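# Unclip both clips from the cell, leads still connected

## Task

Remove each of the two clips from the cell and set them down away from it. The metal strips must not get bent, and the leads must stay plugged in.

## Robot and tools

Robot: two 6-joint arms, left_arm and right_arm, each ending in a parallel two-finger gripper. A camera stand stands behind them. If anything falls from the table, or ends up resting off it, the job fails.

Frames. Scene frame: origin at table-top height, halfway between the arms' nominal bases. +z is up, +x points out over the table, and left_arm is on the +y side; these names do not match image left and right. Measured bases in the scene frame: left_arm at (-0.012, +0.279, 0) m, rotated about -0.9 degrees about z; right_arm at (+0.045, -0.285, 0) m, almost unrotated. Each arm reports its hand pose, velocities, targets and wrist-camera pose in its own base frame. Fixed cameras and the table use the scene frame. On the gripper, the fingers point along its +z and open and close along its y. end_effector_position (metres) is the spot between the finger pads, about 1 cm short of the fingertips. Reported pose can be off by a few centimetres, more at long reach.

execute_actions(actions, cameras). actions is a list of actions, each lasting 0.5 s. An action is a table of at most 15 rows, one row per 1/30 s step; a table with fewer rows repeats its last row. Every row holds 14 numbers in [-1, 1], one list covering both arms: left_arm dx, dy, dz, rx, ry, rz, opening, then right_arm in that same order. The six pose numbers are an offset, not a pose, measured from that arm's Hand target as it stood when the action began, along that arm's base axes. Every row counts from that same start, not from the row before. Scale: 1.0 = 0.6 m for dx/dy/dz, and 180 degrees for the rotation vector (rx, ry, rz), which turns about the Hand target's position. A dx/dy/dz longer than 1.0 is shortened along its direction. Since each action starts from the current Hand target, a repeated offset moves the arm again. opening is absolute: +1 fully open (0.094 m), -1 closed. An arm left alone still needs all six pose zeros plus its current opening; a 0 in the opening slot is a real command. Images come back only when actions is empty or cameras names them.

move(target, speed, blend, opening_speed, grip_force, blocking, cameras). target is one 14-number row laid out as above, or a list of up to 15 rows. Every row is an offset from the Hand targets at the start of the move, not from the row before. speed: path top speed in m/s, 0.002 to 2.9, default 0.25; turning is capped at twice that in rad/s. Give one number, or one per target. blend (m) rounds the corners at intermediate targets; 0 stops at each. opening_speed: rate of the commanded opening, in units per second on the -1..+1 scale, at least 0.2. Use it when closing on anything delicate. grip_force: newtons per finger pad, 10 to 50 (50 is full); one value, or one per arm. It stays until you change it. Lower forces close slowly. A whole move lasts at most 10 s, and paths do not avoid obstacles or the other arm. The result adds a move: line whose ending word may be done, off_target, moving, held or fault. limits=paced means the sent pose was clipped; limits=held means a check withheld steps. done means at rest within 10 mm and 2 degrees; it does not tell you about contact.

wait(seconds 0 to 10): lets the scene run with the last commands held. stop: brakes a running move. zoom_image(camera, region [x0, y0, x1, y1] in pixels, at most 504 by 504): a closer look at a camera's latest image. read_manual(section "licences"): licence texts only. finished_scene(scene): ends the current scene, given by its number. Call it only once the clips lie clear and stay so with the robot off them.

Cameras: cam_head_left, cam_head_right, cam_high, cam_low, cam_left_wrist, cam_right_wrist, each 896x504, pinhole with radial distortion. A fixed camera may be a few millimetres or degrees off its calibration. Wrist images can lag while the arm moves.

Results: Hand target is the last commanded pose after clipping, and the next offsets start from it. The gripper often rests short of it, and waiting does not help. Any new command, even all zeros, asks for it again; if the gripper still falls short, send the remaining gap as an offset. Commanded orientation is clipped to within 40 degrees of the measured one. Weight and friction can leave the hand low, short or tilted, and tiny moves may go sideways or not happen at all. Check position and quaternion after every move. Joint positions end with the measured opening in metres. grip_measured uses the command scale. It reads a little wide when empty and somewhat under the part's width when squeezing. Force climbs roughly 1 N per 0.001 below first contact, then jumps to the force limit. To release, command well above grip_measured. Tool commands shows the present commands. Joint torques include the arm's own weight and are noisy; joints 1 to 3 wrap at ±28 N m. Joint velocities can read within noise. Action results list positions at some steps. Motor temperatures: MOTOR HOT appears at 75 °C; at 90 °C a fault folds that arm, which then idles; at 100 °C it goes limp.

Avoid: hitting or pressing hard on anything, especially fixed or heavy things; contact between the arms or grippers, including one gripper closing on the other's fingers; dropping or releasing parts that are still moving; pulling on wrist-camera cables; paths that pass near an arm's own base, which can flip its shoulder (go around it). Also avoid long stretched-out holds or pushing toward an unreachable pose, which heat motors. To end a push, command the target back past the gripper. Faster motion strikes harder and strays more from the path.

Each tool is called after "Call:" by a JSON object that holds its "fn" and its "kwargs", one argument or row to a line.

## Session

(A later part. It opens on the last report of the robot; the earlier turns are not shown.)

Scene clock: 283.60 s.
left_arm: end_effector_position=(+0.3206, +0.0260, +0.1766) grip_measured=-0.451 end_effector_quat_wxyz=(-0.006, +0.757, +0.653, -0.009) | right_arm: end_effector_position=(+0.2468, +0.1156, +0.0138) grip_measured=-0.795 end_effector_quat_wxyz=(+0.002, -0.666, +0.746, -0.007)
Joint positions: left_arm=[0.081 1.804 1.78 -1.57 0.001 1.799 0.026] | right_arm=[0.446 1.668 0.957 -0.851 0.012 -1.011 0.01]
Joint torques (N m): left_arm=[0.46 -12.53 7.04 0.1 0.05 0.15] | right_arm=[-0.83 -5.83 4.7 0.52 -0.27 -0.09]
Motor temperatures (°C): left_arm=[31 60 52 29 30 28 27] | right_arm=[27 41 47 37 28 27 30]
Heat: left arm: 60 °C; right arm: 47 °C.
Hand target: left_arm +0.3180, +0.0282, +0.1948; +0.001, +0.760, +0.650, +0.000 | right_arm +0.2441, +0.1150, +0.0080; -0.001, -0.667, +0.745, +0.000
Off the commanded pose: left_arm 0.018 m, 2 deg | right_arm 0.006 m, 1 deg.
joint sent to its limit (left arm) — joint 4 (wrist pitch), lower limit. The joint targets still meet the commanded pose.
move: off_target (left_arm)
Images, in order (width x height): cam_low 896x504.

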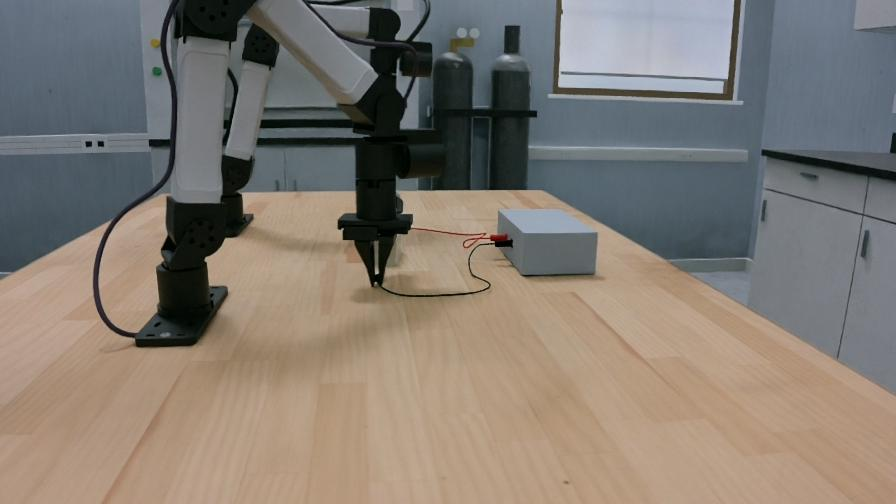

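Call:
{"fn": "move", "kwargs": {
  "target": [
    [0,0,0,0,0,0,-0.45,0,0,-0.006,0,0,0,-0.8],
    [0,0,0,0,0,0,-0.45,0,0,-0.004,0,0,0,-0.4]
  ],
  "speed": 0.03,
  "opening_speed": 0.3,
  "cameras": ["cam_low","cam_right_wrist"]
}}

Call:
{"fn": "move", "kwargs": {
  "target": [
    [0,0,0,0,0,0,-0.45,0,0,0.15,0,0,0,-0.4],
    [0,0,0,0,0,0,-0.45,0,-0.25,0.2,0,0,0,-0.4]
  ],
  "speed": 0.15,
  "cameras": ["all"]
}}

Call:
{"fn": "zoom_image", "kwargs": {
  "camera": "cam_head_left",
  "region": [320, 230, 520, 350]
}}

Call:
{"fn": "zoom_image", "kwargs": {
  "camera": "cam_low",
  "region": [340, 190, 480, 300]
}}

Scene clock: 290.93 s.
left_arm: end_effector_position=(+0.3206, +0.0260, +0.1766) grip_measured=-0.451 end_effector_quat_wxyz=(-0.006, +0.757, +0.653, -0.009) | right_arm: end_effector_position=(+0.2514, +0.1174, +0.0115) grip_measured=-0.403 end_effector_quat_wxyz=(+0.012, -0.665, +0.747, -0.010)
Joint positions: left_arm=[0.081 1.804 1.78 -1.57 0.001 1.799 0.026] | right_arm=[0.444 1.672 0.951 -0.821 0.012 -1.011 0.028]
Joint torques (N m): left_arm=[0.4 -12.55 7.06 0.1 0.05 0.16] | right_arm=[-0.59 -5.76 4.75 0.39 -0.3 -0.05]
Motor temperatures (°C): left_arm=[31 61 52 29 30 28 27] | right_arm=[27 40 47 37 28 27 30]
Heat: left arm: 61 °C; right arm: 47 °C.
Hand target: left_arm +0.3180, +0.0282, +0.1948; +0.001, +0.760, +0.650, +0.000 | right_arm +0.2440, +0.1151, +0.0057; -0.001, -0.667, +0.745, +0.000
Off the commanded pose: left_arm 0.018 m, 2 deg | right_arm 0.010 m, 2 deg.
joint sent to its limit (left arm) — joint 4 (wrist pitch), lower limit. The joint targets still meet the commanded pose.
move: off_target (left_arm)
camera_calibration:
cam_right_wrist: T_world_to_cam=[[0.975128, -0.208436, 0.0753585, -0.227078], [-0.221353, -0.93317, 0.283191, 0.207776], [0.011295, -0.292829, -0.956098, 0.15317], [0, 0, 0, 1]] pos_world=[0.265692, 0.191412, 0.104717]
Images, in order (width x height): cam_low 896x504, cam_right_wrist 896x504.

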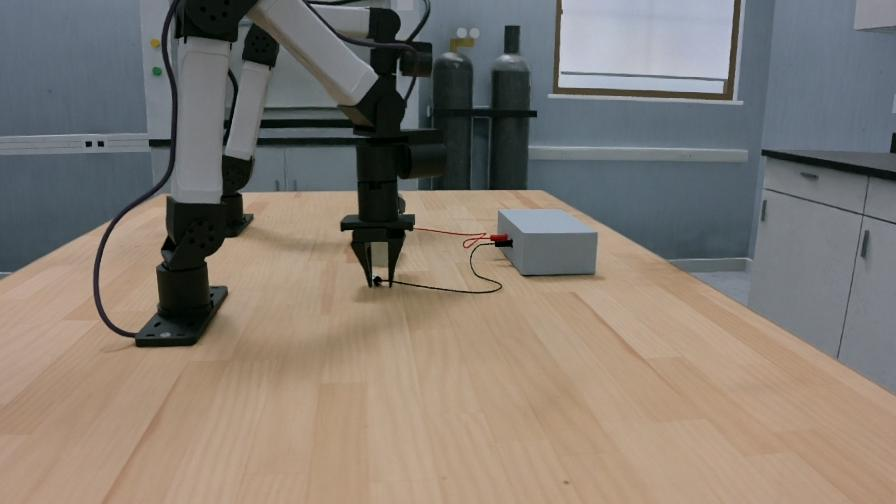

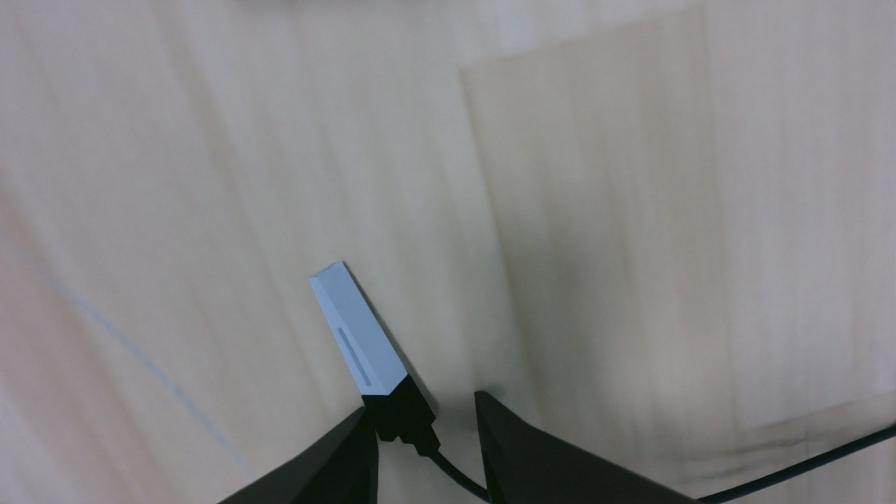

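Scene clock: 294.00 s.
left_arm: end_effector_position=(+0.3206, +0.0260, +0.1766) grip_measured=-0.451 end_effector_quat_wxyz=(-0.006, +0.757, +0.653, -0.009) | right_arm: end_effector_position=(+0.2407, -0.0352, +0.1178) grip_measured=-0.403 end_effector_quat_wxyz=(-0.011, -0.665, +0.747, +0.004)
Joint positions: left_arm=[0.081 1.804 1.78 -1.57 0.001 1.799 0.026] | right_arm=[-0.137 1.48 1.197 -1.307 0.011 -1.592 0.028]
Joint torques (N m): left_arm=[0.38 -12.53 7.02 0.1 0.06 0.14] | right_arm=[-0.75 -6 8.72 0.13 -0.26 -0.07]
Motor temperatures (°C): left_arm=[31 61 52 29 30 28 27] | right_arm=[27 40 47 37 28 27 30]
Heat: left arm: 61 °C; right arm: 47 °C.
Hand target: left_arm +0.3180, +0.0282, +0.1948; +0.001, +0.760, +0.650, +0.000 | right_arm +0.2440, -0.0349, +0.1256; -0.001, -0.667, +0.745, +0.000
Off the commanded pose: left_arm 0.018 m, 2 deg | right_arm 0.009 m, 1 deg.
joint sent to its limit (left arm) — joint 4 (wrist pitch), lower limit. The joint targets still meet the commanded pose.
move: off_target (left_arm)
camera_calibration:
cam_left_wrist: T_world_to_cam=[[-0.965986, 0.237935, 0.101284, 0.273777], [0.25704, 0.926348, 0.275336, -0.108503], [-0.028312, 0.292005, -0.955998, 0.278721], [0, 0, 0, 1]] pos_world=[0.300246, -0.0460171, 0.268602]
cam_right_wrist: T_world_to_cam=[[0.977644, -0.208515, 0.0270868, -0.251304], [-0.206789, -0.93013, 0.303473, 0.0271769], [-0.0380842, -0.30229, -0.952455, 0.22139], [0, 0, 0, 1]] pos_world=[0.259737, 0.0398013, 0.209423]

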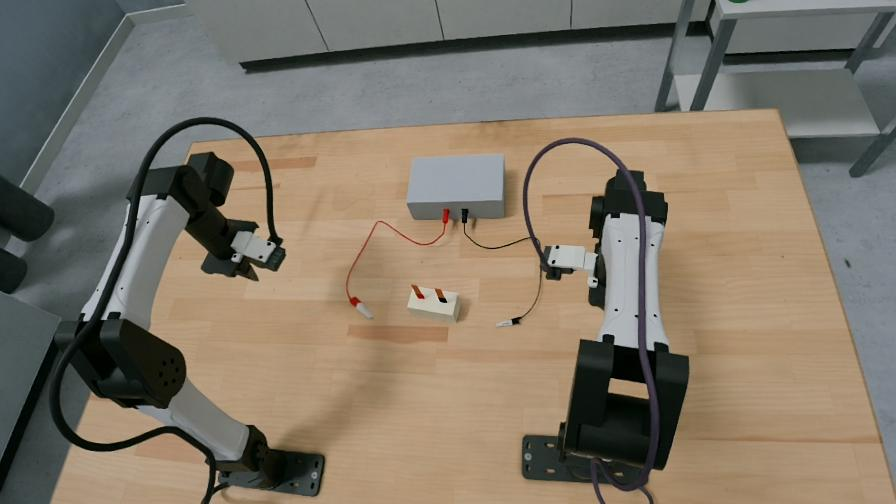

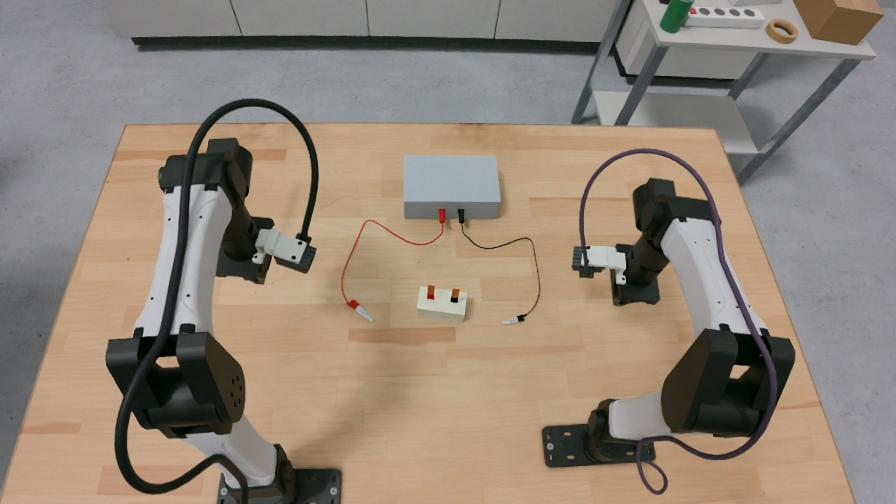

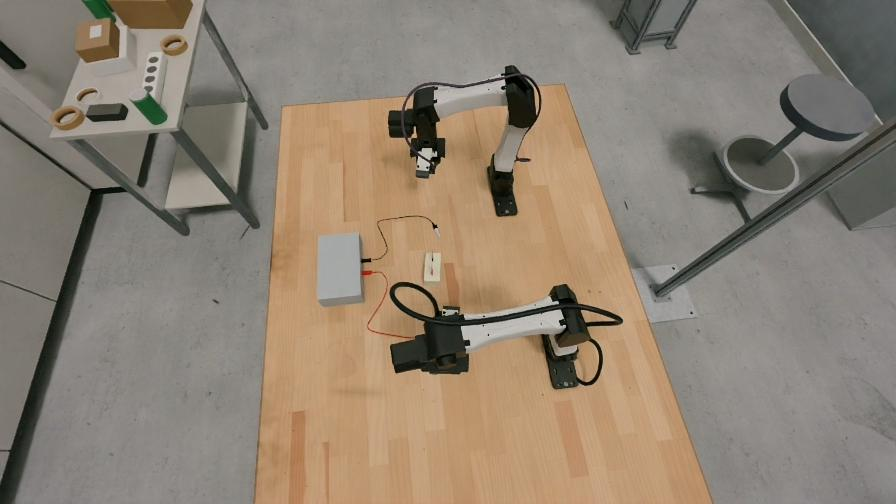

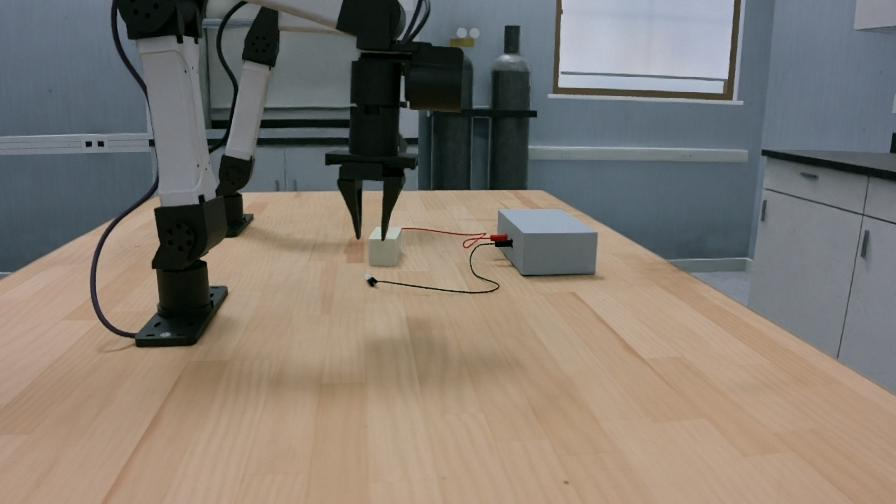

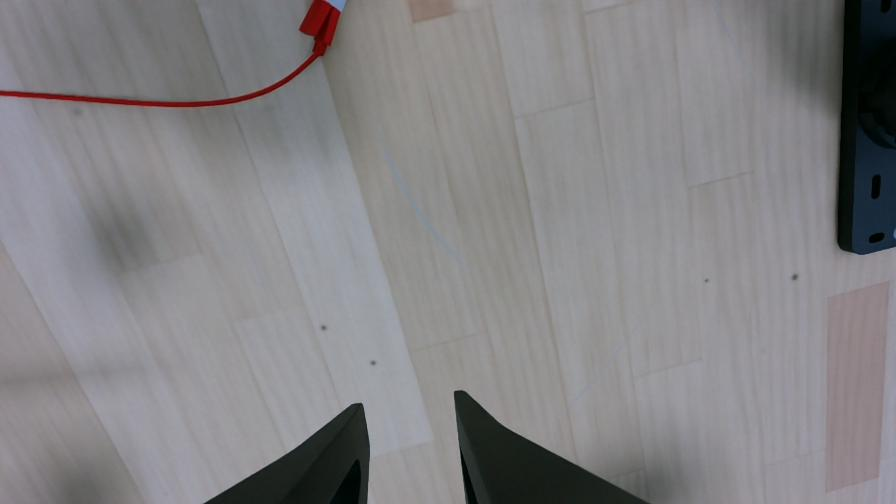

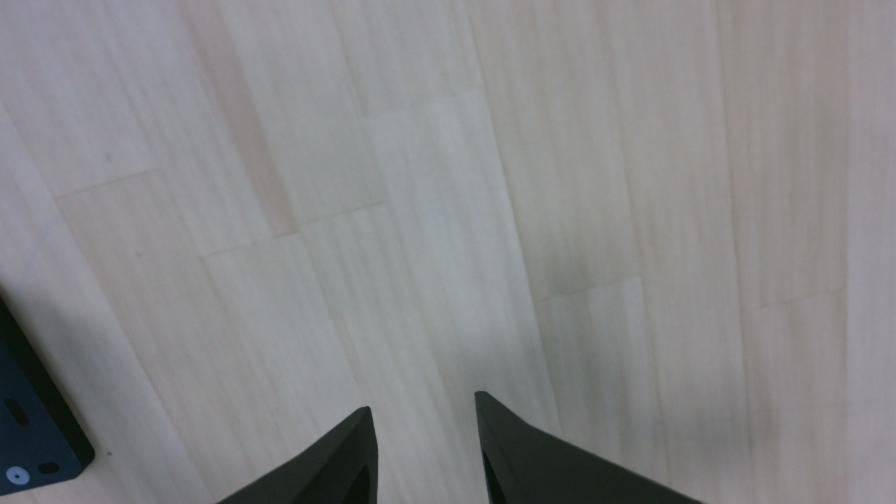

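Scaled by 2.520 from the camera's 896x504 image, which has a finer 1280x720 frame.

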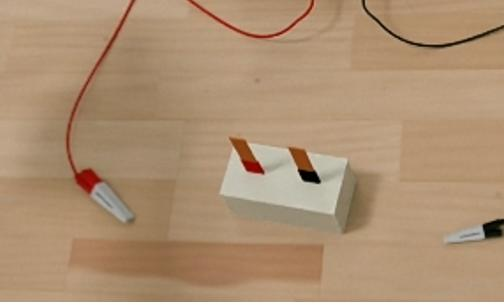

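Scaled by 3.600 from the camera's 896x504 image, which has a finer 1280x720 frame.

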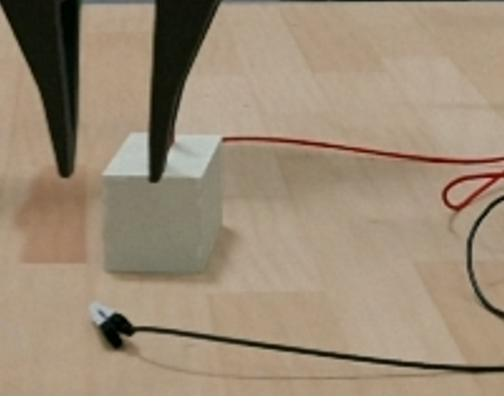

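Both clips off, strips straight, leads plugged in.

Call:
{"fn": "finished_scene", "kwargs": {
  "scene": 1
}}

The scene is finished: the task was done.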